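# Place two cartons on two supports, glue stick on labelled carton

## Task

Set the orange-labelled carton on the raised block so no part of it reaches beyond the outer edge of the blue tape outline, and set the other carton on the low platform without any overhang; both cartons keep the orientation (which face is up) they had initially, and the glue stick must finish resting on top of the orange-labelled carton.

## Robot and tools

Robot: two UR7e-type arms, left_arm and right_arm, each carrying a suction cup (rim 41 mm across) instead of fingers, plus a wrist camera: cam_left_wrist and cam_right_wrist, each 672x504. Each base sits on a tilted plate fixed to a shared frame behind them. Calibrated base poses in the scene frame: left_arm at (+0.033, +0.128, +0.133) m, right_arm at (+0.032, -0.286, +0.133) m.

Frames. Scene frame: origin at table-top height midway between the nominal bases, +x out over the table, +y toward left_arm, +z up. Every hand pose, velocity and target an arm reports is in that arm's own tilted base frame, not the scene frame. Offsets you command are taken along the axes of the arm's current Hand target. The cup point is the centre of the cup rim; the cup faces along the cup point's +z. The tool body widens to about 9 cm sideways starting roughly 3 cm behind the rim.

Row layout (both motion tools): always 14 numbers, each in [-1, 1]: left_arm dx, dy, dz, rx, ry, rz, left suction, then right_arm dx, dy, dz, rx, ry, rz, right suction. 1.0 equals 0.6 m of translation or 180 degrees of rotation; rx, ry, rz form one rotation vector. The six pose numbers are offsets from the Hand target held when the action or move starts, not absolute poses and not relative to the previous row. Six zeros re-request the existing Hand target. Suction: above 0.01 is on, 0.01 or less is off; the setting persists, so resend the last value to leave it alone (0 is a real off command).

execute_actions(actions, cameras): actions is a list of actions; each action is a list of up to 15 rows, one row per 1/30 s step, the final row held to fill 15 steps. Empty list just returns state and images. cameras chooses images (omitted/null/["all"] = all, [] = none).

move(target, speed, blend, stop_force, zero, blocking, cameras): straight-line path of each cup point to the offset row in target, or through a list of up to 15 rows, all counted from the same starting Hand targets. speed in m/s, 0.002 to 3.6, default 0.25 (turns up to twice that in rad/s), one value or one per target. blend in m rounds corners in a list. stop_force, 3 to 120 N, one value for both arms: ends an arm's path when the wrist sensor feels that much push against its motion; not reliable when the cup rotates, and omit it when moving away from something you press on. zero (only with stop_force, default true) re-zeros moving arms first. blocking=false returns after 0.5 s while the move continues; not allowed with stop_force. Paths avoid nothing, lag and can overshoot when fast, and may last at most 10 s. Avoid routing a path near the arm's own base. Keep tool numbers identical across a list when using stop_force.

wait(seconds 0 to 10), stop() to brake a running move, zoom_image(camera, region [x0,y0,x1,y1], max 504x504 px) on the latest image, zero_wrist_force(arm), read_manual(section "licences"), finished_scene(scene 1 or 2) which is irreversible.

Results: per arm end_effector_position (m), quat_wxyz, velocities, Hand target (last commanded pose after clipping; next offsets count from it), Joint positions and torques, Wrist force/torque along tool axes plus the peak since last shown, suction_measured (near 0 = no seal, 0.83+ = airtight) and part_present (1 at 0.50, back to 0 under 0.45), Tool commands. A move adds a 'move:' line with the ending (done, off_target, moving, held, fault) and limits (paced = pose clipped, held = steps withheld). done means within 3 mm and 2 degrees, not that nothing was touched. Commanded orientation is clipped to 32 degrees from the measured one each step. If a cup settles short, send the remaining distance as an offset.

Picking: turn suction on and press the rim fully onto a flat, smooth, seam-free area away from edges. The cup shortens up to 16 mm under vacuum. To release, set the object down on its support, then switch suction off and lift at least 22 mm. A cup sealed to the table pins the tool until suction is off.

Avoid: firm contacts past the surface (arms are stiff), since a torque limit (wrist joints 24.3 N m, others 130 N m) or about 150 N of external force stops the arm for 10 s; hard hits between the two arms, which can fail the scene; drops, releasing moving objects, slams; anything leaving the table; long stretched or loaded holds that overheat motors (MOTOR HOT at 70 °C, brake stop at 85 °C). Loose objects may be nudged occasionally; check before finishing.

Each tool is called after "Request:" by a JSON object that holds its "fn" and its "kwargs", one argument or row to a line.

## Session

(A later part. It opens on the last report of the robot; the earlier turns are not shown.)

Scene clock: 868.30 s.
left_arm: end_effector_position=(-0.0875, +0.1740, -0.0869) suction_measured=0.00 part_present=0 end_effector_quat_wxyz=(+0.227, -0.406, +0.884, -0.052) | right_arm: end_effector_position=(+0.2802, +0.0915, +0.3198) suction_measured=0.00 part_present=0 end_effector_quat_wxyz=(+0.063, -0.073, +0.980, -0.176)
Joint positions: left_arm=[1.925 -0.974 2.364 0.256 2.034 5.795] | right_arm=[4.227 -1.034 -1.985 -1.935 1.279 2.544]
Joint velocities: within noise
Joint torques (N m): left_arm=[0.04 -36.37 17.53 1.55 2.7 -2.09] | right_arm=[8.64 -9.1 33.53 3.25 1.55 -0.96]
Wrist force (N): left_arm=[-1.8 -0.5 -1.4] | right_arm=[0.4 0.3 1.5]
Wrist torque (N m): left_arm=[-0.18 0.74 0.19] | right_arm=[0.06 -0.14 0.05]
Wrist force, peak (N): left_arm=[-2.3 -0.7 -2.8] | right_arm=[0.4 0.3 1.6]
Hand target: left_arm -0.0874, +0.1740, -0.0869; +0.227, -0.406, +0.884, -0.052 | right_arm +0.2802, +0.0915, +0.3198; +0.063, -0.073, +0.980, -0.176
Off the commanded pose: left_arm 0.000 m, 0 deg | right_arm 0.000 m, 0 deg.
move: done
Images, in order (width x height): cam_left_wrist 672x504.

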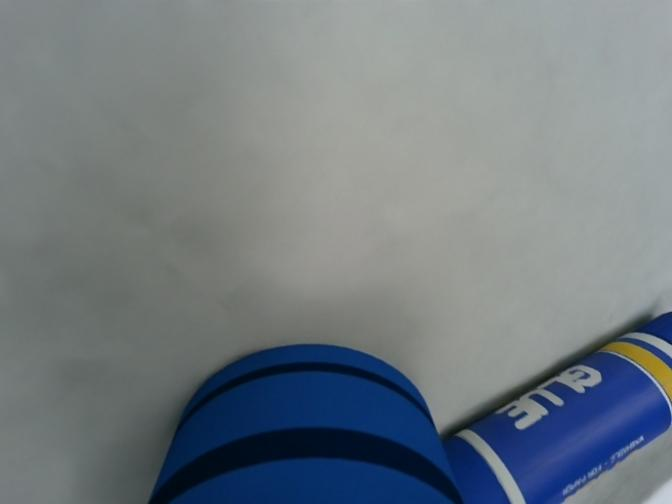

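Request:
{"fn": "move", "kwargs": {
  "target": [0,-0.03,-0.09,0,0,0,0,0,0,0,0,0,0,0],
  "speed": 0.12,
  "cameras": ["cam_left_wrist"]
}}

Scene clock: 872.97 s.
left_arm: end_effector_position=(-0.0988, +0.1570, -0.0338) suction_measured=0.00 part_present=0 end_effector_quat_wxyz=(+0.227, -0.406, +0.884, -0.052) | right_arm: end_effector_position=(+0.2802, +0.0915, +0.3198) suction_measured=0.00 part_present=0 end_effector_quat_wxyz=(+0.063, -0.073, +0.980, -0.176)
Joint positions: left_arm=[2.006 -1.135 2.37 0.45 2.027 5.884] | right_arm=[4.227 -1.034 -1.985 -1.935 1.279 2.544]
Joint velocities: within noise
Joint torques (N m): left_arm=[20.34 -34.58 -10.61 4.83 -2.14 1.77] | right_arm=[9.76 -8.18 32.76 3.32 1.79 -0.81]
Wrist force (N): left_arm=[-2.2 -0.2 -1.1] | right_arm=[0.4 0.2 1.5]
Wrist torque (N m): left_arm=[-0.15 0.76 0.20] | right_arm=[0.05 -0.12 0.05]
Wrist force, peak (N): left_arm=[-2.4 -0.3 -1.6] | right_arm=[0.4 0.3 1.6]
Hand target: left_arm -0.0988, +0.1570, -0.0338; +0.227, -0.406, +0.884, -0.052 | right_arm +0.2802, +0.0915, +0.3198; +0.063, -0.073, +0.980, -0.176
Off the commanded pose: left_arm 0.000 m, 0 deg | right_arm 0.000 m, 0 deg.
move: done
Images, in order (width x height): cam_left_wrist 672x504.

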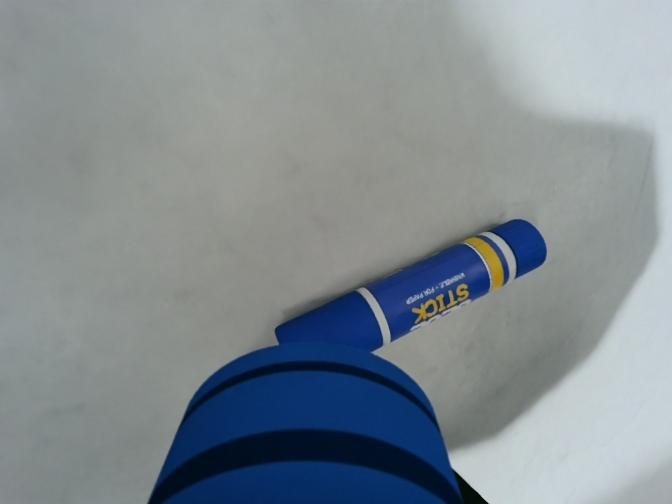

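Request:
{"fn": "move", "kwargs": {
  "target": [0.0298,0.0077,0.0487,0,0,0,0,0,0,0,0,0,0,0],
  "speed": 0.1,
  "cameras": []
}}

Request:
{"fn": "move", "kwargs": {
  "target": [0,0.0168,0.0418,0,0,0,0,0,0,0,0,0,0,0],
  "speed": 0.01,
  "stop_force": 3,
  "cameras": ["cam_left_wrist"]
}}

Scene clock: 881.33 s.
left_arm: end_effector_position=(-0.0993, +0.1496, -0.0674) suction_measured=0.00 part_present=0 end_effector_quat_wxyz=(+0.227, -0.406, +0.884, -0.052) | right_arm: end_effector_position=(+0.2802, +0.0915, +0.3198) suction_measured=0.00 part_present=0 end_effector_quat_wxyz=(+0.063, -0.073, +0.980, -0.176)
Joint positions: left_arm=[2.024 -1.026 2.381 0.339 2.025 5.904] | right_arm=[4.227 -1.034 -1.985 -1.935 1.279 2.544]
Joint velocities: within noise
Joint torques (N m): left_arm=[20.38 -20.47 15.48 1.41 -0.14 1.49] | right_arm=[9.76 -8.81 32.6 3.21 1.64 -0.78]
Wrist force (N): left_arm=[-2.2 -0.2 -1.1] | right_arm=[0.5 0.3 1.4]
Wrist torque (N m): left_arm=[-0.14 0.76 0.20] | right_arm=[0.06 -0.14 0.05]
Wrist force, peak (N): left_arm=[-2.4 -0.3 -1.4] | right_arm=[0.4 0.2 1.6]
Hand target: left_arm -0.0993, +0.1496, -0.0675; +0.227, -0.406, +0.884, -0.052 | right_arm +0.2802, +0.0915, +0.3198; +0.063, -0.073, +0.980, -0.176
Off the commanded pose: left_arm 0.000 m, 0 deg | right_arm 0.000 m, 0 deg.
move: done
No camera images: "cameras" was empty.

Scene clock: 885.00 s.
left_arm: end_effector_position=(-0.0952, +0.1586, -0.0927) suction_measured=0.00 part_present=0 end_effector_quat_wxyz=(+0.227, -0.406, +0.884, -0.052) | right_arm: end_effector_position=(+0.2802, +0.0915, +0.3198) suction_measured=0.00 part_present=0 end_effector_quat_wxyz=(+0.063, -0.073, +0.980, -0.176)
Joint positions: left_arm=[1.987 -0.947 2.37 0.253 2.029 5.863] | right_arm=[4.227 -1.034 -1.985 -1.935 1.279 2.544]
Joint velocities: within noise
Joint torques (N m): left_arm=[2.05 -21.54 -5.8 1.69 2.68 -2.12] | right_arm=[9.19 -9.32 32.85 3.33 1.6 -0.83]
Wrist force (N): left_arm=[-2.1 -0.2 -1.2] | right_arm=[0.3 0.4 1.5]
Wrist torque (N m): left_arm=[-0.14 0.74 0.20] | right_arm=[0.08 -0.12 0.05]
Wrist force, peak (N): left_arm=[-2.0 -1.1 -2.8] | right_arm=[0.5 0.0 1.7]
Hand target: left_arm -0.0952, +0.1586, -0.0927; +0.227, -0.406, +0.884, -0.052 | right_arm +0.2802, +0.0915, +0.3198; +0.063, -0.073, +0.980, -0.176
Off the commanded pose: left_arm 0.000 m, 0 deg | right_arm 0.000 m, 0 deg.
move: done
Images, in order (width x height): cam_left_wrist 672x504.

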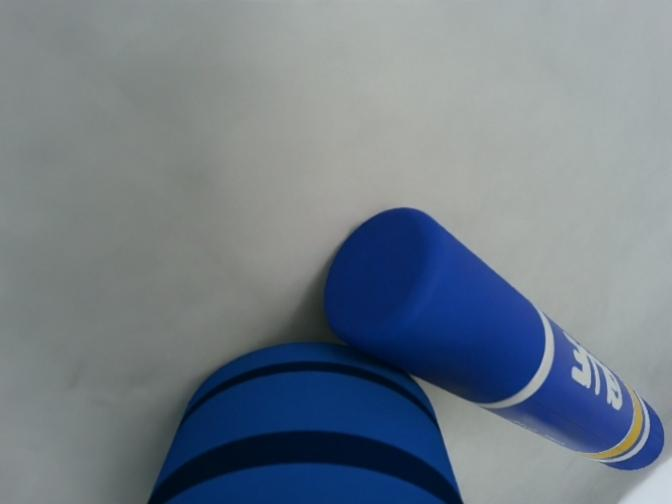

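Request:
{"fn": "move", "kwargs": {
  "target": [
    [-0.0045,-0.0227,-0.1562,0,0,0,0,0,0,0,0,0,0,0],
    [-0.0592,0,-0.2012,-0.1619,0.0494,-0.704,0,0,0,0,0,0,0,0]
  ],
  "speed": 0.2,
  "cameras": ["cam_left_wrist"]
}}

Scene clock: 937.80 s.
left_arm: end_effector_position=(-0.1284, +0.1737, +0.0278) suction_measured=0.00 part_present=0 end_effector_quat_wxyz=(+0.087, +0.993, -0.038, +0.067) | right_arm: end_effector_position=(+0.2802, +0.0915, +0.3198) suction_measured=0.00 part_present=0 end_effector_quat_wxyz=(+0.063, -0.073, +0.980, -0.176)
Joint positions: left_arm=[1.689 -1.312 2.273 0.805 1.676 3.346] | right_arm=[4.227 -1.034 -1.985 -1.935 1.279 2.544]
Joint velocities: within noise
Joint torques (N m): left_arm=[-0.74 -20.82 -14.06 4.93 -2.74 -2.18] | right_arm=[9.46 -8.61 31.82 3.08 1.8 -0.8]
Wrist force (N): left_arm=[-2.0 1.8 -0.3] | right_arm=[0.4 0.2 1.5]
Wrist torque (N m): left_arm=[0.33 0.71 0.60] | right_arm=[0.05 -0.13 0.04]
Wrist force, peak (N): left_arm=[-2.2 2.1 -0.2] | right_arm=[0.5 0.3 1.7]
Hand target: left_arm -0.1284, +0.1737, +0.0278; +0.087, +0.993, -0.038, +0.067 | right_arm +0.2802, +0.0915, +0.3198; +0.063, -0.073, +0.980, -0.176
Off the commanded pose: left_arm 0.000 m, 0 deg | right_arm 0.000 m, 0 deg.
move: done
Images, in order (width x height): cam_left_wrist 672x504.

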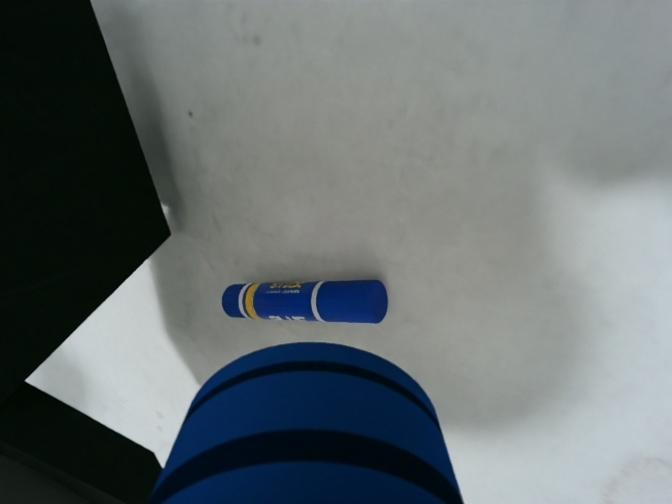

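Request:
{"fn": "move", "kwargs": {
  "target": [-0.0027,0.0503,0.1638,0,0,0,0,0,0,0,0,0,0,0],
  "speed": 0.12,
  "cameras": []
}}

Request:
{"fn": "move", "kwargs": {
  "target": [0,-0.0305,0.0527,0,0,0,0,0,0,0,0,0,0,0],
  "speed": 0.03,
  "stop_force": 6,
  "cameras": ["cam_left_wrist"]
}}

Scene clock: 946.07 s.
left_arm: end_effector_position=(-0.1201, +0.1266, -0.0632) suction_measured=0.00 part_present=0 end_effector_quat_wxyz=(+0.087, +0.993, -0.038, +0.067) | right_arm: end_effector_position=(+0.2802, +0.0915, +0.3198) suction_measured=0.00 part_present=0 end_effector_quat_wxyz=(+0.063, -0.073, +0.980, -0.176)
Joint positions: left_arm=[1.675 -1.105 2.436 0.433 1.679 3.332] | right_arm=[4.227 -1.034 -1.985 -1.935 1.279 2.544]
Joint velocities: within noise
Joint torques (N m): left_arm=[-0.15 -21.12 17.35 1.89 2.24 -2.07] | right_arm=[9.14 -8.62 31.6 3.02 1.76 -0.83]
Wrist force (N): left_arm=[-2.2 1.9 -0.3] | right_arm=[0.2 0.2 1.6]
Wrist torque (N m): left_arm=[0.34 0.74 0.61] | right_arm=[0.06 -0.11 0.04]
Wrist force, peak (N): left_arm=[-2.1 2.5 0.3] | right_arm=[0.4 0.2 1.7]
Hand target: left_arm -0.1201, +0.1266, -0.0633; +0.087, +0.993, -0.038, +0.067 | right_arm +0.2802, +0.0915, +0.3198; +0.063, -0.073, +0.980, -0.176
Off the commanded pose: left_arm 0.000 m, 0 deg | right_arm 0.000 m, 0 deg.
move: done
No camera images: "cameras" was empty.

Scene clock: 948.37 s.
left_arm: end_effector_position=(-0.1145, +0.1389, -0.0972) suction_measured=0.00 part_present=0 end_effector_quat_wxyz=(+0.087, +0.993, -0.038, +0.067) | right_arm: end_effector_position=(+0.2802, +0.0915, +0.3198) suction_measured=0.00 part_present=0 end_effector_quat_wxyz=(+0.063, -0.073, +0.980, -0.176)
Joint positions: left_arm=[1.64 -0.982 2.412 0.33 1.686 3.297] | right_arm=[4.227 -1.034 -1.985 -1.935 1.279 2.544]
Joint velocities: within noise
Joint torques (N m): left_arm=[-0.35 -21.88 -4.67 1.97 2.27 -2.25] | right_arm=[9.05 -8.2 31.94 2.92 1.67 -0.72]
Wrist force (N): left_arm=[-2.0 2.0 -0.5] | right_arm=[0.5 0.2 1.5]
Wrist torque (N m): left_arm=[0.36 0.72 0.61] | right_arm=[0.06 -0.15 0.04]
Wrist force, peak (N): left_arm=[-2.2 2.1 -0.5] | right_arm=[0.7 0.3 1.6]
Hand target: left_arm -0.1145, +0.1389, -0.0972; +0.087, +0.993, -0.038, +0.067 | right_arm +0.2802, +0.0915, +0.3198; +0.063, -0.073, +0.980, -0.176
Off the commanded pose: left_arm 0.000 m, 0 deg | right_arm 0.000 m, 0 deg.
move: done
Images, in order (width x height): cam_left_wrist 672x504.

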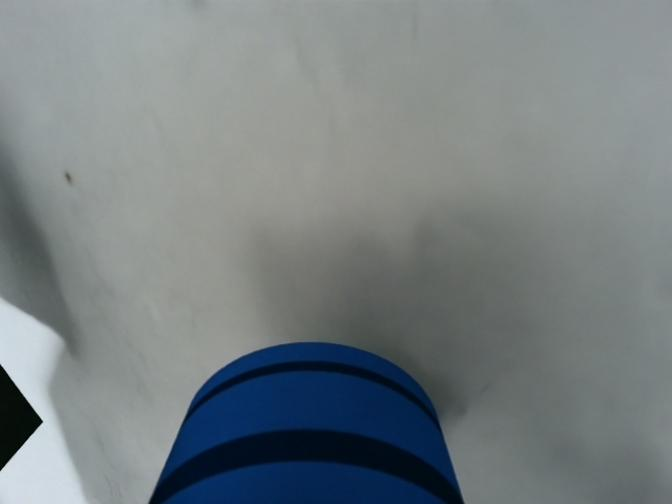

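Request:
{"fn": "move", "kwargs": {
  "target": [0.0967,-0.0222,-0.0128,0,0,0,0,0,0,0,0,0,0,0],
  "speed": 0.04,
  "stop_force": 10,
  "cameras": ["cam_left_wrist"]
}}

Scene clock: 952.40 s.
left_arm: end_effector_position=(-0.0570, +0.1497, -0.0838) suction_measured=0.00 part_present=0 end_effector_quat_wxyz=(+0.087, +0.993, -0.038, +0.067) | right_arm: end_effector_position=(+0.2802, +0.0915, +0.3198) suction_measured=0.00 part_present=0 end_effector_quat_wxyz=(+0.063, -0.073, +0.980, -0.176)
Joint positions: left_arm=[1.325 -1.06 2.483 0.293 1.738 2.984] | right_arm=[4.227 -1.034 -1.985 -1.935 1.279 2.544]
Joint velocities: within noise
Joint torques (N m): left_arm=[-2.22 -33.76 19.03 1.98 2.61 -2.18] | right_arm=[9.27 -8.17 31.97 3.15 1.58 -0.72]
Wrist force (N): left_arm=[-2.0 2.3 -0.4] | right_arm=[0.4 0.2 1.5]
Wrist torque (N m): left_arm=[0.41 0.72 0.61] | right_arm=[0.05 -0.14 0.05]
Wrist force, peak (N): left_arm=[-2.2 2.4 -0.4] | right_arm=[0.6 0.2 1.7]
Hand target: left_arm -0.0570, +0.1497, -0.0838; +0.087, +0.993, -0.038, +0.067 | right_arm +0.2802, +0.0915, +0.3198; +0.063, -0.073, +0.980, -0.176
Off the commanded pose: left_arm 0.000 m, 0 deg | right_arm 0.000 m, 0 deg.
move: done
Images, in order (width x height): cam_left_wrist 672x504.

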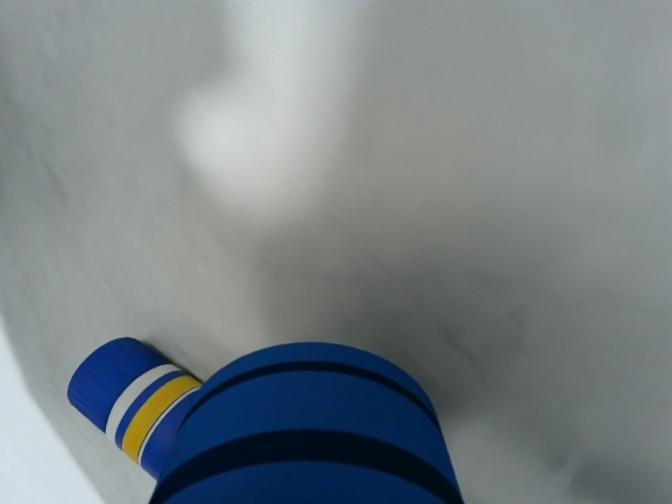

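Request:
{"fn": "move", "kwargs": {
  "target": [
    [-0.0333,0,0,0,0,0,0,0,0,0,0,0,0,0],
    [-0.0283,0.026,0.015,0,0.0417,-0.0722,0,0,0,0,0,0,0,0]
  ],
  "speed": 0.05,
  "cameras": ["cam_left_wrist"]
}}

Scene clock: 967.50 s.
left_arm: end_effector_position=(-0.0740, +0.1339, -0.0923) suction_measured=0.00 part_present=0 end_effector_quat_wxyz=(+0.097, +0.985, +0.080, +0.122) | right_arm: end_effector_position=(+0.2802, +0.0915, +0.3198) suction_measured=0.00 part_present=0 end_effector_quat_wxyz=(+0.063, -0.073, +0.980, -0.176)
Joint positions: left_arm=[1.595 -0.986 2.446 0.294 1.824 3.027] | right_arm=[4.227 -1.034 -1.985 -1.935 1.279 2.544]
Joint velocities: within noise
Joint torques (N m): left_arm=[19.77 -20.88 -3.91 1.88 2.52 -2.25] | right_arm=[8.94 -7.81 31.7 3.08 1.65 -0.77]
Wrist force (N): left_arm=[-1.8 2.4 -0.4] | right_arm=[0.5 0.1 1.5]
Wrist torque (N m): left_arm=[0.43 0.69 0.61] | right_arm=[0.04 -0.14 0.04]
Wrist force, peak (N): left_arm=[-2.3 2.3 -0.3] | right_arm=[0.6 0.2 1.7]
Hand target: left_arm -0.0740, +0.1339, -0.0923; +0.097, +0.985, +0.081, +0.122 | right_arm +0.2802, +0.0915, +0.3198; +0.063, -0.073, +0.980, -0.176
Off the commanded pose: left_arm 0.000 m, 0 deg | right_arm 0.000 m, 0 deg.
move: done
Images, in order (width x height): cam_left_wrist 672x504.

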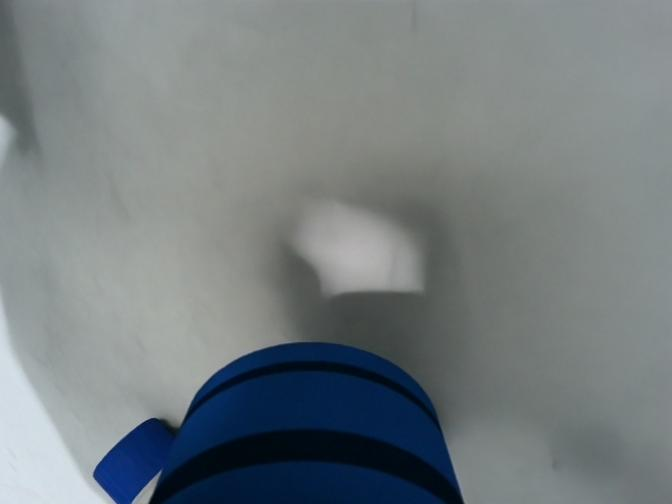

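Request:
{"fn": "move", "kwargs": {
  "target": [0.1505,0.0155,0.0088,0,0,0,0,0,0,0,0,0,0,0],
  "speed": 0.04,
  "stop_force": 10,
  "cameras": ["cam_left_wrist"]
}}

Scene clock: 975.63 s.
left_arm: end_effector_position=(+0.0151, +0.1404, -0.0752) suction_measured=0.00 part_present=0 end_effector_quat_wxyz=(+0.097, +0.985, +0.081, +0.122) | right_arm: end_effector_position=(+0.2802, +0.0915, +0.3198) suction_measured=0.00 part_present=0 end_effector_quat_wxyz=(+0.063, -0.073, +0.980, -0.176)
Joint positions: left_arm=[1.05 -1.138 2.566 0.165 1.882 2.461] | right_arm=[4.227 -1.034 -1.985 -1.935 1.279 2.544]
Joint velocities: within noise
Joint torques (N m): left_arm=[-4.65 -31.14 20.41 1.99 -2.03 -2.14] | right_arm=[7.79 -7.15 32.01 3.03 1.53 -1.01]
Wrist force (N): left_arm=[-2.1 2.0 -0.1] | right_arm=[0.4 0.2 1.5]
Wrist torque (N m): left_arm=[0.37 0.73 0.62] | right_arm=[0.05 -0.14 0.05]
Wrist force, peak (N): left_arm=[-2.2 2.5 -0.3] | right_arm=[0.2 0.2 1.8]
Hand target: left_arm +0.0151, +0.1404, -0.0752; +0.097, +0.985, +0.081, +0.122 | right_arm +0.2802, +0.0915, +0.3198; +0.063, -0.073, +0.980, -0.176
Off the commanded pose: left_arm 0.000 m, 0 deg | right_arm 0.000 m, 0 deg.
move: done
Images, in order (width x height): cam_left_wrist 672x504.

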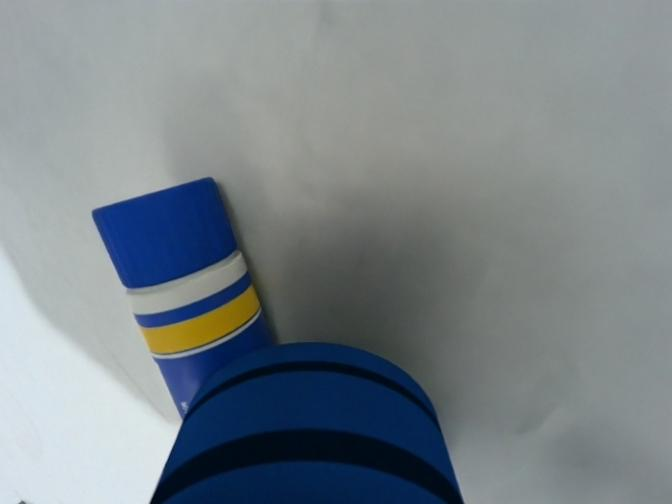

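Request:
{"fn": "move", "kwargs": {
  "target": [
    [-0.0118,0.024,-0.0823,0,0,0,0,0,0,0,0,0,0,0],
    [0.0775,0.0088,-0.1997,0,0,0,0,0,0,0,0,0,0,0]
  ],
  "speed": 0.12,
  "cameras": ["cam_left_wrist"]
}}

Scene clock: 997.87 s.
left_arm: end_effector_position=(+0.0297, +0.1642, +0.0503) suction_measured=0.00 part_present=0 end_effector_quat_wxyz=(+0.097, +0.985, +0.081, +0.122) | right_arm: end_effector_position=(+0.2802, +0.0915, +0.3198) suction_measured=0.00 part_present=0 end_effector_quat_wxyz=(+0.063, -0.073, +0.980, -0.176)
Joint positions: left_arm=[1.045 -1.546 2.423 0.714 1.882 2.456] | right_arm=[4.227 -1.034 -1.985 -1.935 1.279 2.544]
Joint velocities: within noise
Joint torques (N m): left_arm=[-4.15 -29.37 -16.08 4.91 -2.05 -2.16] | right_arm=[8.04 -6.94 30.85 2.94 1.67 -0.6]
Wrist force (N): left_arm=[-1.9 1.8 -0.2] | right_arm=[0.5 0.2 1.4]
Wrist torque (N m): left_arm=[0.34 0.70 0.61] | right_arm=[0.06 -0.14 0.04]
Wrist force, peak (N): left_arm=[-2.6 2.4 -0.3] | right_arm=[0.5 0.0 1.8]
Hand target: left_arm +0.0297, +0.1642, +0.0504; +0.097, +0.985, +0.081, +0.122 | right_arm +0.2802, +0.0915, +0.3198; +0.063, -0.073, +0.980, -0.176
Off the commanded pose: left_arm 0.000 m, 0 deg | right_arm 0.000 m, 0 deg.
move: done
Images, in order (width x height): cam_left_wrist 672x504.

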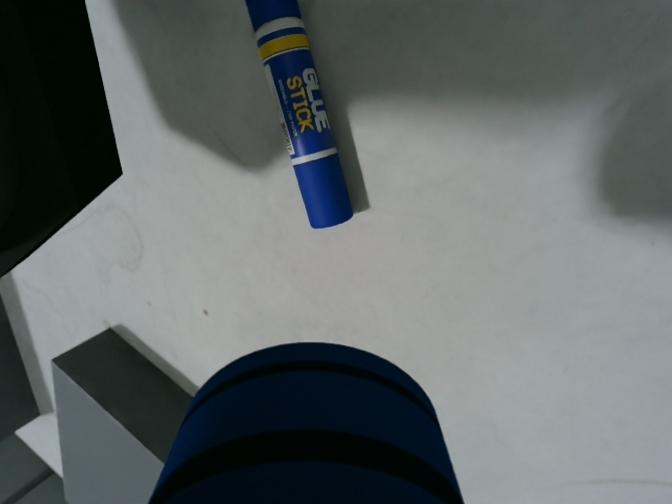

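Request:
{"fn": "move", "kwargs": {
  "target": [
    [0.0483,-0.0138,0.0498,0.0381,-0.1782,0.3656,0,0,0,0,0,0,0,0],
    [0.008,0.023,0.1773,0.0381,-0.1782,0.3656,0,0,0,0,0,0,0,0]
  ],
  "speed": 0.15,
  "cameras": ["cam_left_wrist"]
}}

Scene clock: 1019.53 s.
left_arm: end_effector_position=(+0.0554, +0.1705, +0.0327) suction_measured=0.00 part_present=0 end_effector_quat_wxyz=(+0.010, +0.935, -0.351, -0.054) | right_arm: end_effector_position=(+0.2802, +0.0915, +0.3198) suction_measured=0.00 part_present=0 end_effector_quat_wxyz=(+0.063, -0.073, +0.980, -0.176)
Joint positions: left_arm=[0.305 -1.581 2.52 0.729 1.52 2.592] | right_arm=[4.227 -1.034 -1.985 -1.935 1.279 2.544]
Joint velocities: within noise
Joint torques (N m): left_arm=[10.66 -22.47 -15.73 4.81 2.75 -2.08] | right_arm=[7.74 -7.26 30.05 3.05 1.43 -0.61]
Wrist force (N): left_arm=[-1.7 1.9 -0.2] | right_arm=[0.3 0.2 1.5]
Wrist torque (N m): left_arm=[0.33 0.69 0.58] | right_arm=[0.06 -0.12 0.05]
Wrist force, peak (N): left_arm=[-2.0 2.1 -0.1] | right_arm=[0.6 0.3 1.8]
Hand target: left_arm +0.0553, +0.1705, +0.0327; +0.010, +0.935, -0.351, -0.054 (not the last commanded pose) | right_arm +0.2802, +0.0915, +0.3198; +0.063, -0.073, +0.980, -0.176
Off the commanded pose: left_arm 0.088 m, 18 deg | right_arm 0.000 m, 0 deg.
move: held (left_arm; a check stopped the path); path passed 0 of 2 targets; limits=held
pose unreachable (left arm): on one or more control steps of this call, first in action 0 (counted from 0), this arm could not follow its commanded pose, so it was not sent that pose on those steps. It may still have moved: this result reports where it is.
cause: moving toward the commanded pose would bring two parts of the arm too close to each other (joints 3 (elbow) to 6 (wrist 3) lie between them).
Images, in order (width x height): cam_left_wrist 672x504.

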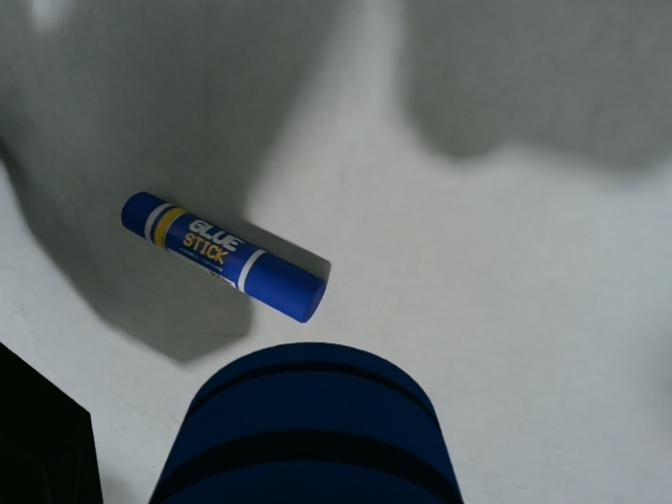

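Request:
{"fn": "move", "kwargs": {
  "target": [
    [0.0707,-0.0343,-0.0177,-0.0613,0.0223,-0.0526,0,0,0,0,0,0,0,0],
    [0.1123,0.0403,0.1742,-0.0613,0.0223,-0.0526,0,0,0,0,0,0,0,0]
  ],
  "speed": 0.12,
  "cameras": ["cam_left_wrist"]
}}

Scene clock: 1040.10 s.
left_arm: end_effector_position=(+0.0787, +0.1101, -0.0761) suction_measured=0.00 part_present=0 end_effector_quat_wxyz=(+0.107, +0.957, -0.265, -0.055) | right_arm: end_effector_position=(+0.2802, +0.0915, +0.3198) suction_measured=0.00 part_present=0 end_effector_quat_wxyz=(+0.063, -0.073, +0.980, -0.176)
Joint positions: left_arm=[0.158 -1.081 2.55 0.293 1.72 2.284] | right_arm=[4.227 -1.034 -1.985 -1.935 1.279 2.544]
Joint velocities: within noise
Joint torques (N m): left_arm=[-12.67 -16.57 17.8 1.81 3.16 -2.25] | right_arm=[8.17 -6.3 30.77 2.79 1.36 -0.83]
Wrist force (N): left_arm=[-2.1 2.2 0.0] | right_arm=[0.6 0.1 1.7]
Wrist torque (N m): left_arm=[0.41 0.70 0.65] | right_arm=[0.04 -0.15 0.05]
Wrist force, peak (N): left_arm=[-2.2 2.7 0.4] | right_arm=[0.6 0.4 1.8]
Hand target: left_arm +0.0787, +0.1101, -0.0761; +0.107, +0.957, -0.265, -0.055 | right_arm +0.2802, +0.0915, +0.3198; +0.063, -0.073, +0.980, -0.176
Off the commanded pose: left_arm 0.000 m, 0 deg | right_arm 0.000 m, 0 deg.
move: done
Images, in order (width x height): cam_left_wrist 672x504.

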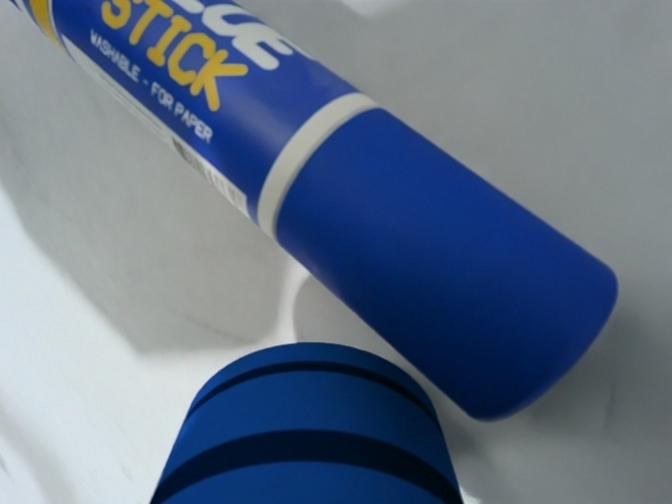

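Request:
{"fn": "move", "kwargs": {
  "target": [-0.0753,-0.029,-0.0203,0,0,0,0,0,0,0,0,0,0,0],
  "speed": 0.03,
  "stop_force": 10,
  "cameras": ["cam_left_wrist"]
}}

Scene clock: 1044.83 s.
left_arm: end_effector_position=(+0.0508, +0.1502, -0.0662) suction_measured=0.00 part_present=0 end_effector_quat_wxyz=(+0.107, +0.957, -0.265, -0.055) | right_arm: end_effector_position=(+0.2802, +0.0915, +0.3198) suction_measured=0.00 part_present=0 end_effector_quat_wxyz=(+0.063, -0.073, +0.980, -0.176)
Joint positions: left_arm=[0.461 -1.092 2.485 0.404 1.656 2.582] | right_arm=[4.227 -1.034 -1.985 -1.935 1.279 2.544]
Joint velocities: within noise
Joint torques (N m): left_arm=[9.39 -24.96 -6.34 4.7 -2.02 1.55] | right_arm=[8.27 -5.2 30.26 2.93 1.69 -0.67]
Wrist force (N): left_arm=[-2.4 2.1 0.1] | right_arm=[0.5 0.1 1.5]
Wrist torque (N m): left_arm=[0.41 0.76 0.65] | right_arm=[0.04 -0.15 0.04]
Wrist force, peak (N): left_arm=[-2.6 2.2 0.1] | right_arm=[0.7 0.2 1.9]
Hand target: left_arm +0.0508, +0.1502, -0.0662; +0.107, +0.957, -0.265, -0.055 | right_arm +0.2802, +0.0915, +0.3198; +0.063, -0.073, +0.980, -0.176
Off the commanded pose: left_arm 0.000 m, 0 deg | right_arm 0.000 m, 0 deg.
move: done
Images, in order (width x height): cam_left_wrist 672x504.

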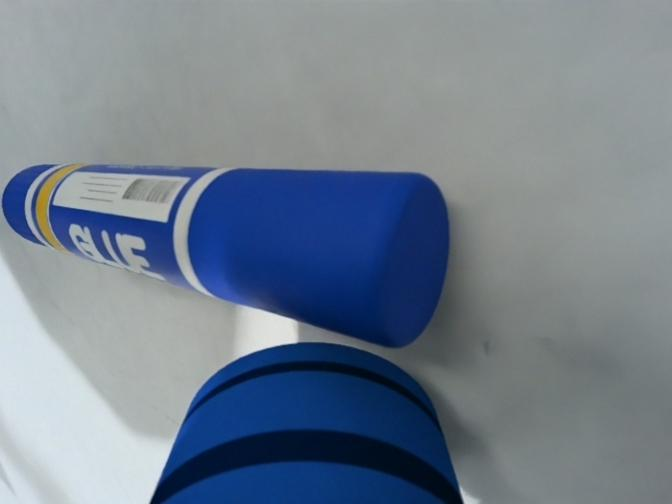

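Request:
{"fn": "move", "kwargs": {
  "target": [-0.0834,-0.0023,-0.0017,0,0,0,0,0,0,0,0,0,0,0],
  "speed": 0.03,
  "stop_force": 10,
  "cameras": ["cam_left_wrist"]
}}

Scene clock: 1056.93 s.
left_arm: end_effector_position=(+0.0089, +0.1775, -0.0631) suction_measured=0.00 part_present=0 end_effector_quat_wxyz=(+0.107, +0.957, -0.265, -0.055) | right_arm: end_effector_position=(+0.2802, +0.0915, +0.3198) suction_measured=0.00 part_present=0 end_effector_quat_wxyz=(+0.063, -0.073, +0.980, -0.176)
Joint positions: left_arm=[0.723 -1.087 2.445 0.454 1.595 2.838] | right_arm=[4.227 -1.034 -1.985 -1.935 1.279 2.544]
Joint velocities: within noise
Joint torques (N m): left_arm=[11.59 -20.97 -5.82 4.8 -2.33 1.51] | right_arm=[7.37 -5.24 30.73 2.81 1.52 -0.72]
Wrist force (N): left_arm=[-1.9 2.1 0.0] | right_arm=[0.7 0.3 1.7]
Wrist torque (N m): left_arm=[0.42 0.68 0.64] | right_arm=[0.07 -0.17 0.04]
Wrist force, peak (N): left_arm=[-2.3 2.5 -0.2] | right_arm=[0.5 0.3 1.9]
Hand target: left_arm +0.0089, +0.1775, -0.0631; +0.107, +0.957, -0.265, -0.055 | right_arm +0.2802, +0.0915, +0.3198; +0.063, -0.073, +0.980, -0.176
Off the commanded pose: left_arm 0.000 m, 0 deg | right_arm 0.000 m, 0 deg.
move: done
Images, in order (width x height): cam_left_wrist 672x504.

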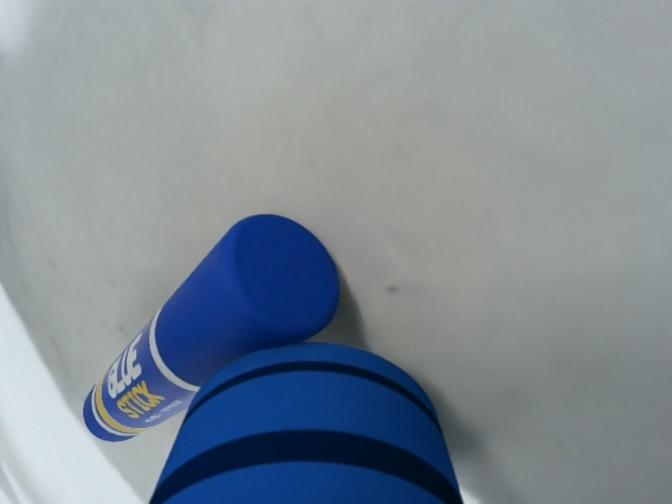

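Request:
{"fn": "move", "kwargs": {
  "target": [
    [0.0145,0.041,-0.0732,0,0,0,0,0,0,0,0,0,0,0],
    [-0.072,0.0338,-0.132,0.0376,0.119,-0.194,0,0,0,0,0,0,0,0],
    [-0.0727,0.1302,-0.0105,0.0376,0.119,-0.194,0,0,0,0,0,0,0,0]
  ],
  "speed": 0.12,
  "cameras": ["cam_left_wrist"]
}}

Scene clock: 1077.70 s.
left_arm: end_effector_position=(-0.0660, +0.1360, -0.0365) suction_measured=0.00 part_present=0 end_effector_quat_wxyz=(+0.077, +0.990, +0.054, +0.107) | right_arm: end_effector_position=(+0.2802, +0.0915, +0.3198) suction_measured=0.00 part_present=0 end_effector_quat_wxyz=(+0.063, -0.073, +0.980, -0.176)
Joint positions: left_arm=[1.496 -1.239 2.493 0.445 1.802 2.973] | right_arm=[4.227 -1.034 -1.985 -1.935 1.279 2.544]
Joint velocities: within noise
Joint torques (N m): left_arm=[17.28 -17.64 15.83 2 -1.68 1.51] | right_arm=[8.17 -4.92 30.66 2.87 1.44 -0.6]
Wrist force (N): left_arm=[-1.9 1.8 -0.1] | right_arm=[0.6 0.2 1.5]
Wrist torque (N m): left_arm=[0.33 0.71 0.60] | right_arm=[0.06 -0.15 0.05]
Wrist force, peak (N): left_arm=[-2.3 2.5 0.1] | right_arm=[0.6 0.2 1.9]
Hand target: left_arm -0.0660, +0.1359, -0.0366; +0.077, +0.990, +0.054, +0.107 | right_arm +0.2802, +0.0915, +0.3198; +0.063, -0.073, +0.980, -0.176
Off the commanded pose: left_arm 0.000 m, 0 deg | right_arm 0.000 m, 0 deg.
move: done
Images, in order (width x height): cam_left_wrist 672x504.

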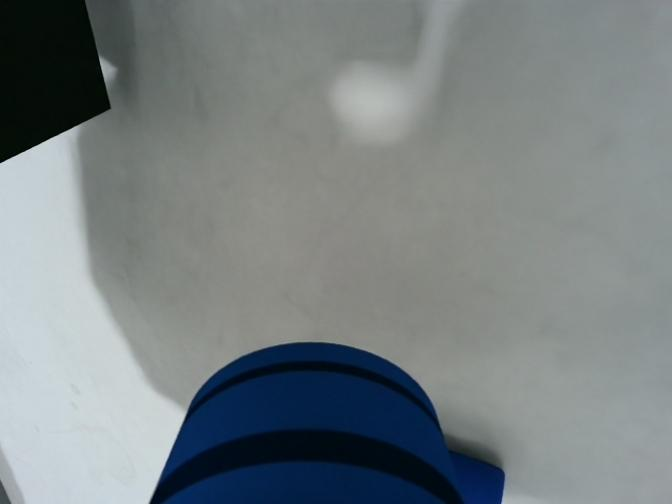

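Request:
{"fn": "move", "kwargs": {
  "target": [0,-0.039,0.0736,0,0,0,0,0,0,0,0,0,0,0],
  "speed": 0.08,
  "cameras": []
}}

Request:
{"fn": "move", "kwargs": {
  "target": [0.1667,0,0,0,0,0,0,0,0,0,0,0,0,0],
  "speed": 0.04,
  "stop_force": 10,
  "cameras": ["cam_left_wrist"]
}}

Scene clock: 1083.70 s.
left_arm: end_effector_position=(-0.0584, +0.1527, -0.0830) suction_measured=0.00 part_present=0 end_effector_quat_wxyz=(+0.077, +0.990, +0.054, +0.107) | right_arm: end_effector_position=(+0.2802, +0.0915, +0.3198) suction_measured=0.00 part_present=0 end_effector_quat_wxyz=(+0.063, -0.073, +0.980, -0.176)
Joint positions: left_arm=[1.46 -1.058 2.463 0.286 1.807 2.937] | right_arm=[4.227 -1.034 -1.985 -1.935 1.279 2.544]
Joint velocities: within noise
Joint torques (N m): left_arm=[-1.25 -22.28 -4.19 2.02 2.58 -2.26] | right_arm=[7.46 -5.77 29.87 2.88 1.43 -0.67]
Wrist force (N): left_arm=[-1.8 2.1 -0.2] | right_arm=[0.6 0.2 1.7]
Wrist torque (N m): left_arm=[0.37 0.68 0.60] | right_arm=[0.05 -0.16 0.05]
Wrist force, peak (N): left_arm=[-1.9 2.6 -0.6] | right_arm=[0.6 0.3 1.9]
Hand target: left_arm -0.0584, +0.1527, -0.0830; +0.077, +0.990, +0.054, +0.107 | right_arm +0.2802, +0.0915, +0.3198; +0.063, -0.073, +0.980, -0.176
Off the commanded pose: left_arm 0.000 m, 0 deg | right_arm 0.000 m, 0 deg.
move: done
No camera images: "cameras" was empty.

Scene clock: 1087.30 s.
left_arm: end_effector_position=(+0.0388, +0.1650, -0.0627) suction_measured=0.00 part_present=0 end_effector_quat_wxyz=(+0.077, +0.990, +0.054, +0.107) | right_arm: end_effector_position=(+0.2802, +0.0915, +0.3198) suction_measured=0.00 part_present=0 end_effector_quat_wxyz=(+0.063, -0.073, +0.980, -0.176)
Joint positions: left_arm=[0.925 -1.207 2.523 0.235 1.834 2.385] | right_arm=[4.227 -1.034 -1.985 -1.935 1.279 2.544]
Joint velocities: within noise
Joint torques (N m): left_arm=[-5.31 -31.3 17.11 2.01 -2.08 -2.1] | right_arm=[8.26 -4.4 30.71 2.89 1.68 -0.72]
Wrist force (N): left_arm=[-2.0 2.0 -0.2] | right_arm=[0.7 0.3 1.7]
Wrist torque (N m): left_arm=[0.36 0.72 0.60] | right_arm=[0.07 -0.17 0.04]
Wrist force, peak (N): left_arm=[-2.2 2.3 -0.2] | right_arm=[0.8 0.1 1.8]
Hand target: left_arm +0.0388, +0.1650, -0.0627; +0.077, +0.990, +0.054, +0.107 | right_arm +0.2802, +0.0915, +0.3198; +0.063, -0.073, +0.980, -0.176
Off the commanded pose: left_arm 0.000 m, 0 deg | right_arm 0.000 m, 0 deg.
move: done
Images, in order (width x height): cam_left_wrist 672x504.

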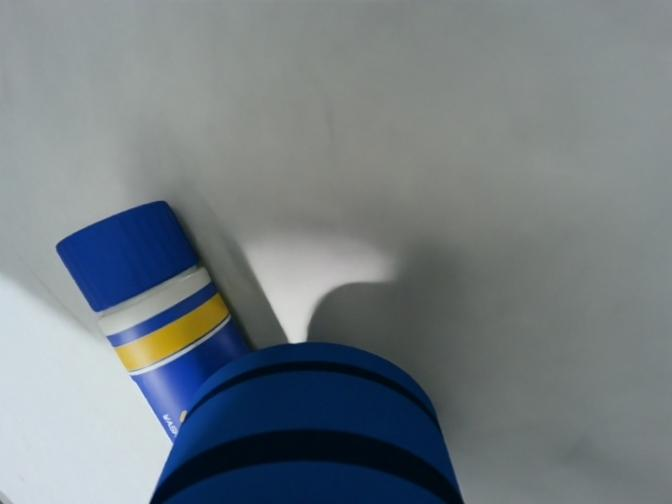

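Request:
{"fn": "move", "kwargs": {
  "target": [
    [-0.02,0.02,-0.09,0,0,0,0,0,0,0,0,0,0,0],
    [0.02,0.0,-0.16,0,0,0,0,0,0,0,0,0,0,0]
  ],
  "speed": 0.12,
  "cameras": ["cam_left_wrist"]
}}

Scene clock: 1123.63 s.
left_arm: end_effector_position=(+0.0293, +0.1800, +0.0323) suction_measured=0.00 part_present=0 end_effector_quat_wxyz=(+0.077, +0.990, +0.054, +0.107) | right_arm: end_effector_position=(+0.2802, +0.0915, +0.3198) suction_measured=0.00 part_present=0 end_effector_quat_wxyz=(+0.063, -0.073, +0.980, -0.176)
Joint positions: left_arm=[1.026 -1.488 2.415 0.652 1.835 2.49] | right_arm=[4.227 -1.034 -1.985 -1.935 1.279 2.544]
Joint velocities: within noise
Joint torques (N m): left_arm=[14.55 -30.4 -13.4 4.88 3.04 1.61] | right_arm=[7.57 -5.19 29.83 2.65 1.52 -0.73]
Wrist force (N): left_arm=[-2.2 1.7 -0.4] | right_arm=[0.4 0.2 1.8]
Wrist torque (N m): left_arm=[0.32 0.74 0.59] | right_arm=[0.05 -0.13 0.04]
Wrist force, peak (N): left_arm=[-2.5 2.3 -0.1] | right_arm=[0.6 0.2 2.0]
Hand target: left_arm +0.0293, +0.1800, +0.0324; +0.077, +0.990, +0.054, +0.107 | right_arm +0.2802, +0.0915, +0.3198; +0.063, -0.073, +0.980, -0.176
Off the commanded pose: left_arm 0.000 m, 0 deg | right_arm 0.000 m, 0 deg.
move: done
Images, in order (width x height): cam_left_wrist 672x504.

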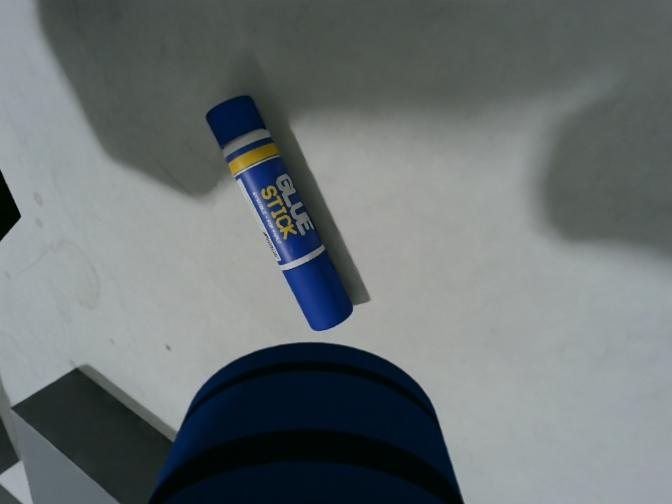

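Request:
{"fn": "move", "kwargs": {
  "target": [
    [0.1082,0.0777,0.0375,-0.0345,-0.1809,0.2951,0,0,0,0,0,0,0,0],
    [0.0342,0.0798,0.2003,-0.0345,-0.1809,0.2951,0,0,0,0,0,0,0,0]
  ],
  "speed": 0.12,
  "cameras": ["cam_left_wrist"]
}}

Scene clock: 1138.03 s.
left_arm: end_effector_position=(+0.0800, +0.1185, -0.0715) suction_measured=0.00 part_present=0 end_effector_quat_wxyz=(+0.084, +0.894, -0.417, -0.139) | right_arm: end_effector_position=(+0.2802, +0.0915, +0.3198) suction_measured=0.00 part_present=0 end_effector_quat_wxyz=(+0.063, -0.073, +0.980, -0.176)
Joint positions: left_arm=[-0.039 -1.019 2.522 0.391 1.618 2.412] | right_arm=[4.227 -1.034 -1.985 -1.935 1.279 2.544]
Joint velocities: within noise
Joint torques (N m): left_arm=[-15.42 -15.79 16.7 1.81 3.15 -2.18] | right_arm=[7.99 -4.22 28.81 2.75 1.77 -0.71]
Wrist force (N): left_arm=[-2.0 2.4 0.0] | right_arm=[0.6 0.3 1.7]
Wrist torque (N m): left_arm=[0.46 0.70 0.65] | right_arm=[0.07 -0.17 0.04]
Wrist force, peak (N): left_arm=[-2.1 2.5 0.5] | right_arm=[0.7 0.3 1.9]
Hand target: left_arm +0.0800, +0.1185, -0.0716; +0.084, +0.894, -0.417, -0.139 | right_arm +0.2802, +0.0915, +0.3198; +0.063, -0.073, +0.980, -0.176
Off the commanded pose: left_arm 0.000 m, 0 deg | right_arm 0.000 m, 0 deg.
move: done
Images, in order (width x height): cam_left_wrist 672x504.

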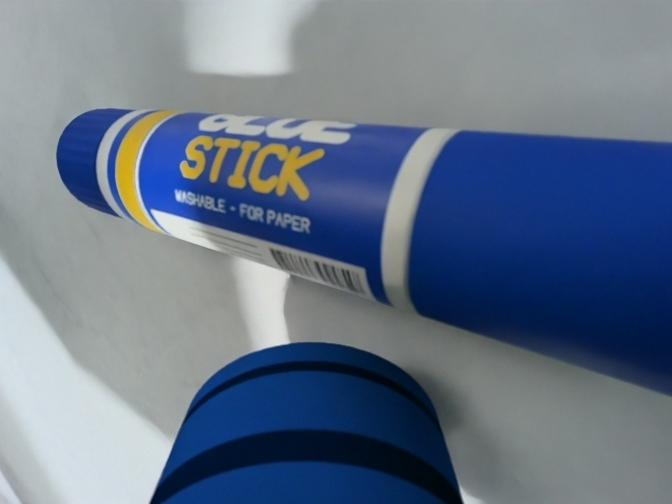

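Request:
{"fn": "move", "kwargs": {
  "target": [-0.1333,0,0,0,0,0,0,0,0,0,0,0,0,0],
  "speed": 0.035,
  "stop_force": 10,
  "cameras": ["cam_left_wrist"]
}}

Scene clock: 1142.53 s.
left_arm: end_effector_position=(+0.0309, +0.1800, -0.0573) suction_measured=0.00 part_present=0 end_effector_quat_wxyz=(+0.084, +0.894, -0.417, -0.139) | right_arm: end_effector_position=(+0.2802, +0.0915, +0.3198) suction_measured=0.00 part_present=0 end_effector_quat_wxyz=(+0.063, -0.073, +0.980, -0.176)
Joint positions: left_arm=[0.385 -1.069 2.477 0.479 1.483 2.814] | right_arm=[4.227 -1.034 -1.985 -1.935 1.279 2.544]
Joint velocities: within noise
Joint torques (N m): left_arm=[8.05 -32.36 -6.38 4.75 -2.31 1.56] | right_arm=[7.69 -4.75 29.35 2.84 1.67 -0.68]
Wrist force (N): left_arm=[-1.7 2.3 -0.4] | right_arm=[0.5 0.3 1.8]
Wrist torque (N m): left_arm=[0.43 0.66 0.65] | right_arm=[0.07 -0.15 0.04]
Wrist force, peak (N): left_arm=[-2.2 2.6 0.0] | right_arm=[0.6 0.1 1.9]
Hand target: left_arm +0.0309, +0.1800, -0.0573; +0.084, +0.894, -0.417, -0.139 | right_arm +0.2802, +0.0915, +0.3198; +0.063, -0.073, +0.980, -0.176
Off the commanded pose: left_arm 0.000 m, 0 deg | right_arm 0.000 m, 0 deg.
move: done
Images, in order (width x height): cam_left_wrist 672x504.

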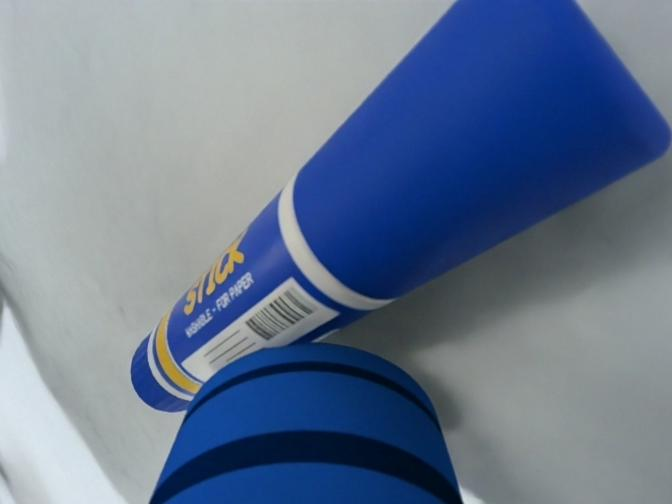

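Request:
{"fn": "move", "kwargs": {
  "target": [
    [0.035,0.0442,-0.0707,0,0,0,0,0,0,0,0,0,0,0],
    [-0.1455,0.1172,-0.0913,0.0793,0.1027,-0.1972,0,0,0,0,0,0,0,0],
    [-0.1065,0.1047,-0.0188,0.0793,0.1027,-0.1972,0,0,0,0,0,0,0,0],
    [-0.0968,0.05,0.0433,0.0793,0.1027,-0.1972,0,0,0,0,0,0,0,0]
  ],
  "speed": 0.12,
  "cameras": ["cam_left_wrist"]
}}

Scene clock: 1164.07 s.
left_arm: end_effector_position=(+0.0282, +0.1542, -0.0099) suction_measured=0.00 part_present=0 end_effector_quat_wxyz=(+0.075, +0.910, -0.388, -0.122) | right_arm: end_effector_position=(+0.2802, +0.0915, +0.3198) suction_measured=0.00 part_present=0 end_effector_quat_wxyz=(+0.063, -0.073, +0.980, -0.176)
Joint positions: left_arm=[0.264 -1.311 2.559 0.609 1.538 2.636] | right_arm=[4.227 -1.034 -1.985 -1.935 1.279 2.544]
Joint velocities: within noise
Joint torques (N m): left_arm=[-10.04 -12.75 -10.5 1.95 2.88 -2.11] | right_arm=[7.98 -3.68 29.25 2.74 1.57 -0.6]
Wrist force (N): left_arm=[-2.1 2.1 0.0] | right_arm=[0.5 0.2 1.9]
Wrist torque (N m): left_arm=[0.39 0.72 0.64] | right_arm=[0.05 -0.15 0.04]
Wrist force, peak (N): left_arm=[-3.6 2.8 -0.3] | right_arm=[0.7 0.1 1.9]
Hand target: left_arm +0.0283, +0.1542, -0.0099; +0.075, +0.910, -0.388, -0.122 (not the last commanded pose) | right_arm +0.2802, +0.0915, +0.3198; +0.063, -0.073, +0.980, -0.176
Off the commanded pose: left_arm 0.097 m, 38 deg | right_arm 0.000 m, 0 deg.
move: held (left_arm; a check stopped the path); path passed 1 of 4 targets; limits=held
pose unreachable (left arm): on one or more control steps of this call, first in action 0 (counted from 0), this arm could not follow its commanded pose, so it was not sent that pose on those steps. It may still have moved: this result reports where it is.
cause: moving toward the commanded pose would bring two parts of the arm too close to each other (joints 3 (elbow) to 6 (wrist 3) lie between them).
Images, in order (width x height): cam_left_wrist 672x504.

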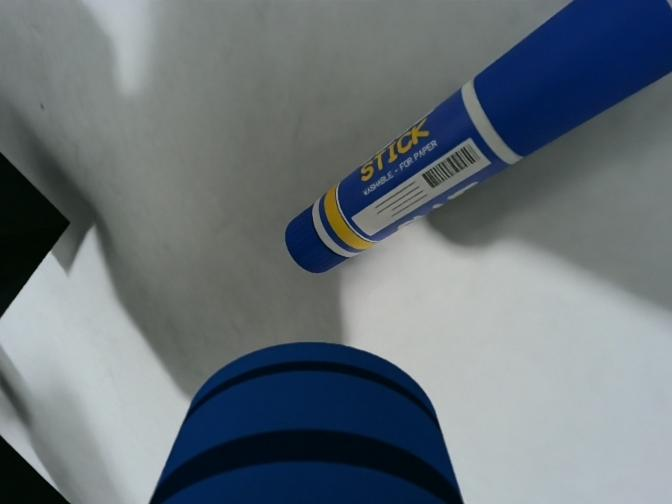

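Request:
{"fn": "move", "kwargs": {
  "target": [
    [-0.1343,-0.0262,-0.0997,0,0,0,0,0,0,0,0,0,0,0],
    [-0.2022,0.0255,-0.0448,0.0707,0.0919,-0.176,0,0,0,0,0,0,0,0],
    [-0.1342,0.032,0.0582,0.0707,0.0919,-0.176,0,0,0,0,0,0,0,0],
    [-0.117,-0.0067,0.1113,0.0707,0.0919,-0.176,0,0,0,0,0,0,0,0]
  ],
  "speed": 0.13,
  "cameras": ["cam_left_wrist"]
}}

Scene clock: 1176.90 s.
left_arm: end_effector_position=(-0.0347, +0.2051, -0.0633) suction_measured=0.00 part_present=0 end_effector_quat_wxyz=(-0.006, +0.992, -0.123, +0.035) | right_arm: end_effector_position=(+0.2802, +0.0915, +0.3198) suction_measured=0.00 part_present=0 end_effector_quat_wxyz=(+0.063, -0.073, +0.980, -0.176)
Joint positions: left_arm=[1.138 -1.227 2.488 0.276 1.634 2.954] | right_arm=[4.227 -1.034 -1.985 -1.935 1.279 2.544]
Joint velocities: within noise
Joint torques (N m): left_arm=[-3.86 -17.42 16.72 1.46 -2.41 -2.21] | right_arm=[7.38 -3.85 28.04 2.8 1.38 -0.61]
Wrist force (N): left_arm=[-1.9 1.7 -0.1] | right_arm=[0.6 0.2 1.7]
Wrist torque (N m): left_arm=[0.28 0.73 0.55] | right_arm=[0.06 -0.16 0.04]
Wrist force, peak (N): left_arm=[-2.6 2.0 -0.3] | right_arm=[0.8 0.2 1.9]
Hand target: left_arm -0.0346, +0.2051, -0.0634; -0.007, +0.992, -0.123, +0.035 | right_arm +0.2802, +0.0915, +0.3198; +0.063, -0.073, +0.980, -0.176
Off the commanded pose: left_arm 0.000 m, 0 deg | right_arm 0.000 m, 0 deg.
move: done
Images, in order (width x height): cam_left_wrist 672x504.

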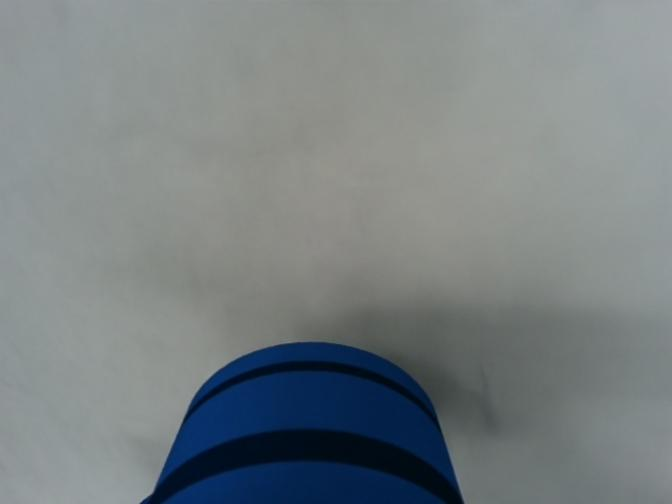

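Push +X along x' by 0.12.

Request:
{"fn": "move", "kwargs": {
  "target": [0.2,0,0,0,0,0,0,0,0,0,0,0,0,0],
  "speed": 0.045,
  "stop_force": 10,
  "cameras": ["cam_left_wrist"]
}}

Scene clock: 1182.80 s.
left_arm: end_effector_position=(+0.0814, +0.1758, -0.0551) suction_measured=0.00 part_present=0 end_effector_quat_wxyz=(-0.006, +0.992, -0.123, +0.035) | right_arm: end_effector_position=(+0.2802, +0.0915, +0.3198) suction_measured=0.00 part_present=0 end_effector_quat_wxyz=(+0.063, -0.073, +0.980, -0.176)
Joint positions: left_arm=[0.423 -1.314 2.571 0.247 1.596 2.239] | right_arm=[4.227 -1.034 -1.985 -1.935 1.279 2.544]
Joint velocities: within noise
Joint torques (N m): left_arm=[-9.26 -27.69 14.29 4.06 -2.1 -2.02] | right_arm=[8.66 -2.74 28.7 2.67 1.53 -0.7]
Wrist force (N): left_arm=[-2.1 1.6 -0.3] | right_arm=[0.7 0.2 1.7]
Wrist torque (N m): left_arm=[0.26 0.76 0.54] | right_arm=[0.06 -0.17 0.04]
Wrist force, peak (N): left_arm=[-2.2 1.8 -0.3] | right_arm=[0.9 0.3 1.9]
Hand target: left_arm +0.0815, +0.1758, -0.0551; -0.007, +0.992, -0.123, +0.035 | right_arm +0.2802, +0.0915, +0.3198; +0.063, -0.073, +0.980, -0.176
Off the commanded pose: left_arm 0.000 m, 0 deg | right_arm 0.000 m, 0 deg.
move: done
Images, in order (width x height): cam_left_wrist 672x504.

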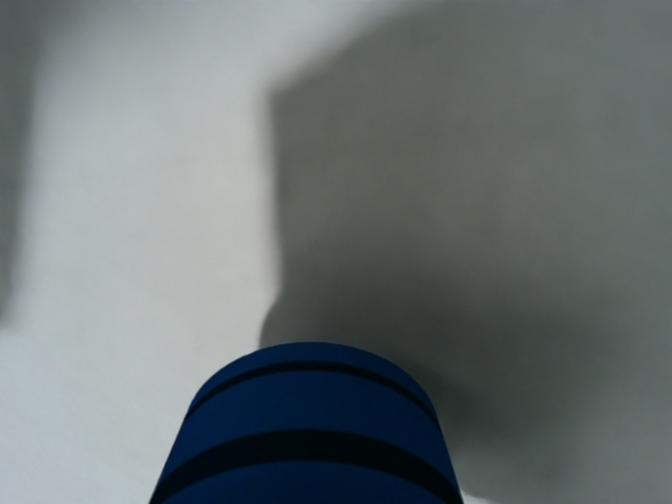

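Request:
{"fn": "move", "kwargs": {
  "target": [-0.0427,0.023,-0.1868,0,0,0,0,0,0,0,0,0,0,0],
  "speed": 0.13,
  "cameras": ["cam_left_wrist"]
}}

Scene clock: 1186.70 s.
left_arm: end_effector_position=(+0.0453, +0.1682, +0.0545) suction_measured=0.00 part_present=0 end_effector_quat_wxyz=(-0.006, +0.992, -0.123, +0.035) | right_arm: end_effector_position=(+0.2802, +0.0915, +0.3198) suction_measured=0.00 part_present=0 end_effector_quat_wxyz=(+0.063, -0.073, +0.980, -0.176)
Joint positions: left_arm=[0.503 -1.762 2.52 0.747 1.602 2.319] | right_arm=[4.227 -1.034 -1.985 -1.935 1.279 2.544]
Joint velocities: within noise
Joint torques (N m): left_arm=[12.96 -19.01 -17.62 4.89 2.85 1.59] | right_arm=[7.62 -2.4 28.96 2.63 1.39 -0.66]
Wrist force (N): left_arm=[-1.8 1.5 -0.4] | right_arm=[0.7 0.0 1.7]
Wrist torque (N m): left_arm=[0.24 0.71 0.54] | right_arm=[0.03 -0.17 0.04]
Wrist force, peak (N): left_arm=[-2.2 2.0 -0.3] | right_arm=[0.8 0.2 2.0]
Hand target: left_arm +0.0453, +0.1682, +0.0546; -0.007, +0.992, -0.123, +0.035 | right_arm +0.2802, +0.0915, +0.3198; +0.063, -0.073, +0.980, -0.176
Off the commanded pose: left_arm 0.000 m, 0 deg | right_arm 0.000 m, 0 deg.
move: done
Images, in order (width x height): cam_left_wrist 672x504.

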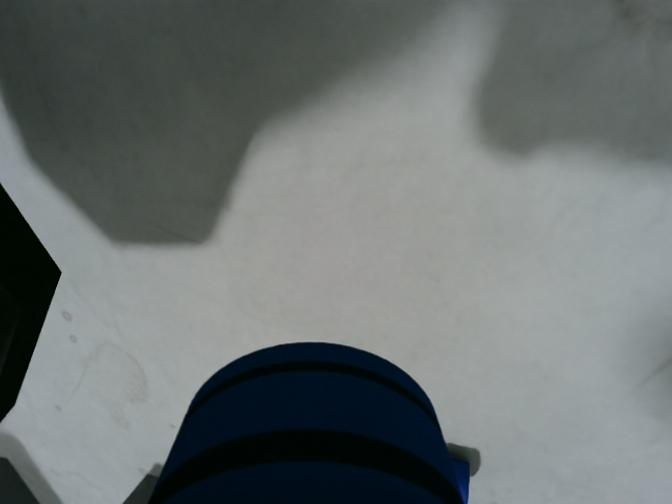

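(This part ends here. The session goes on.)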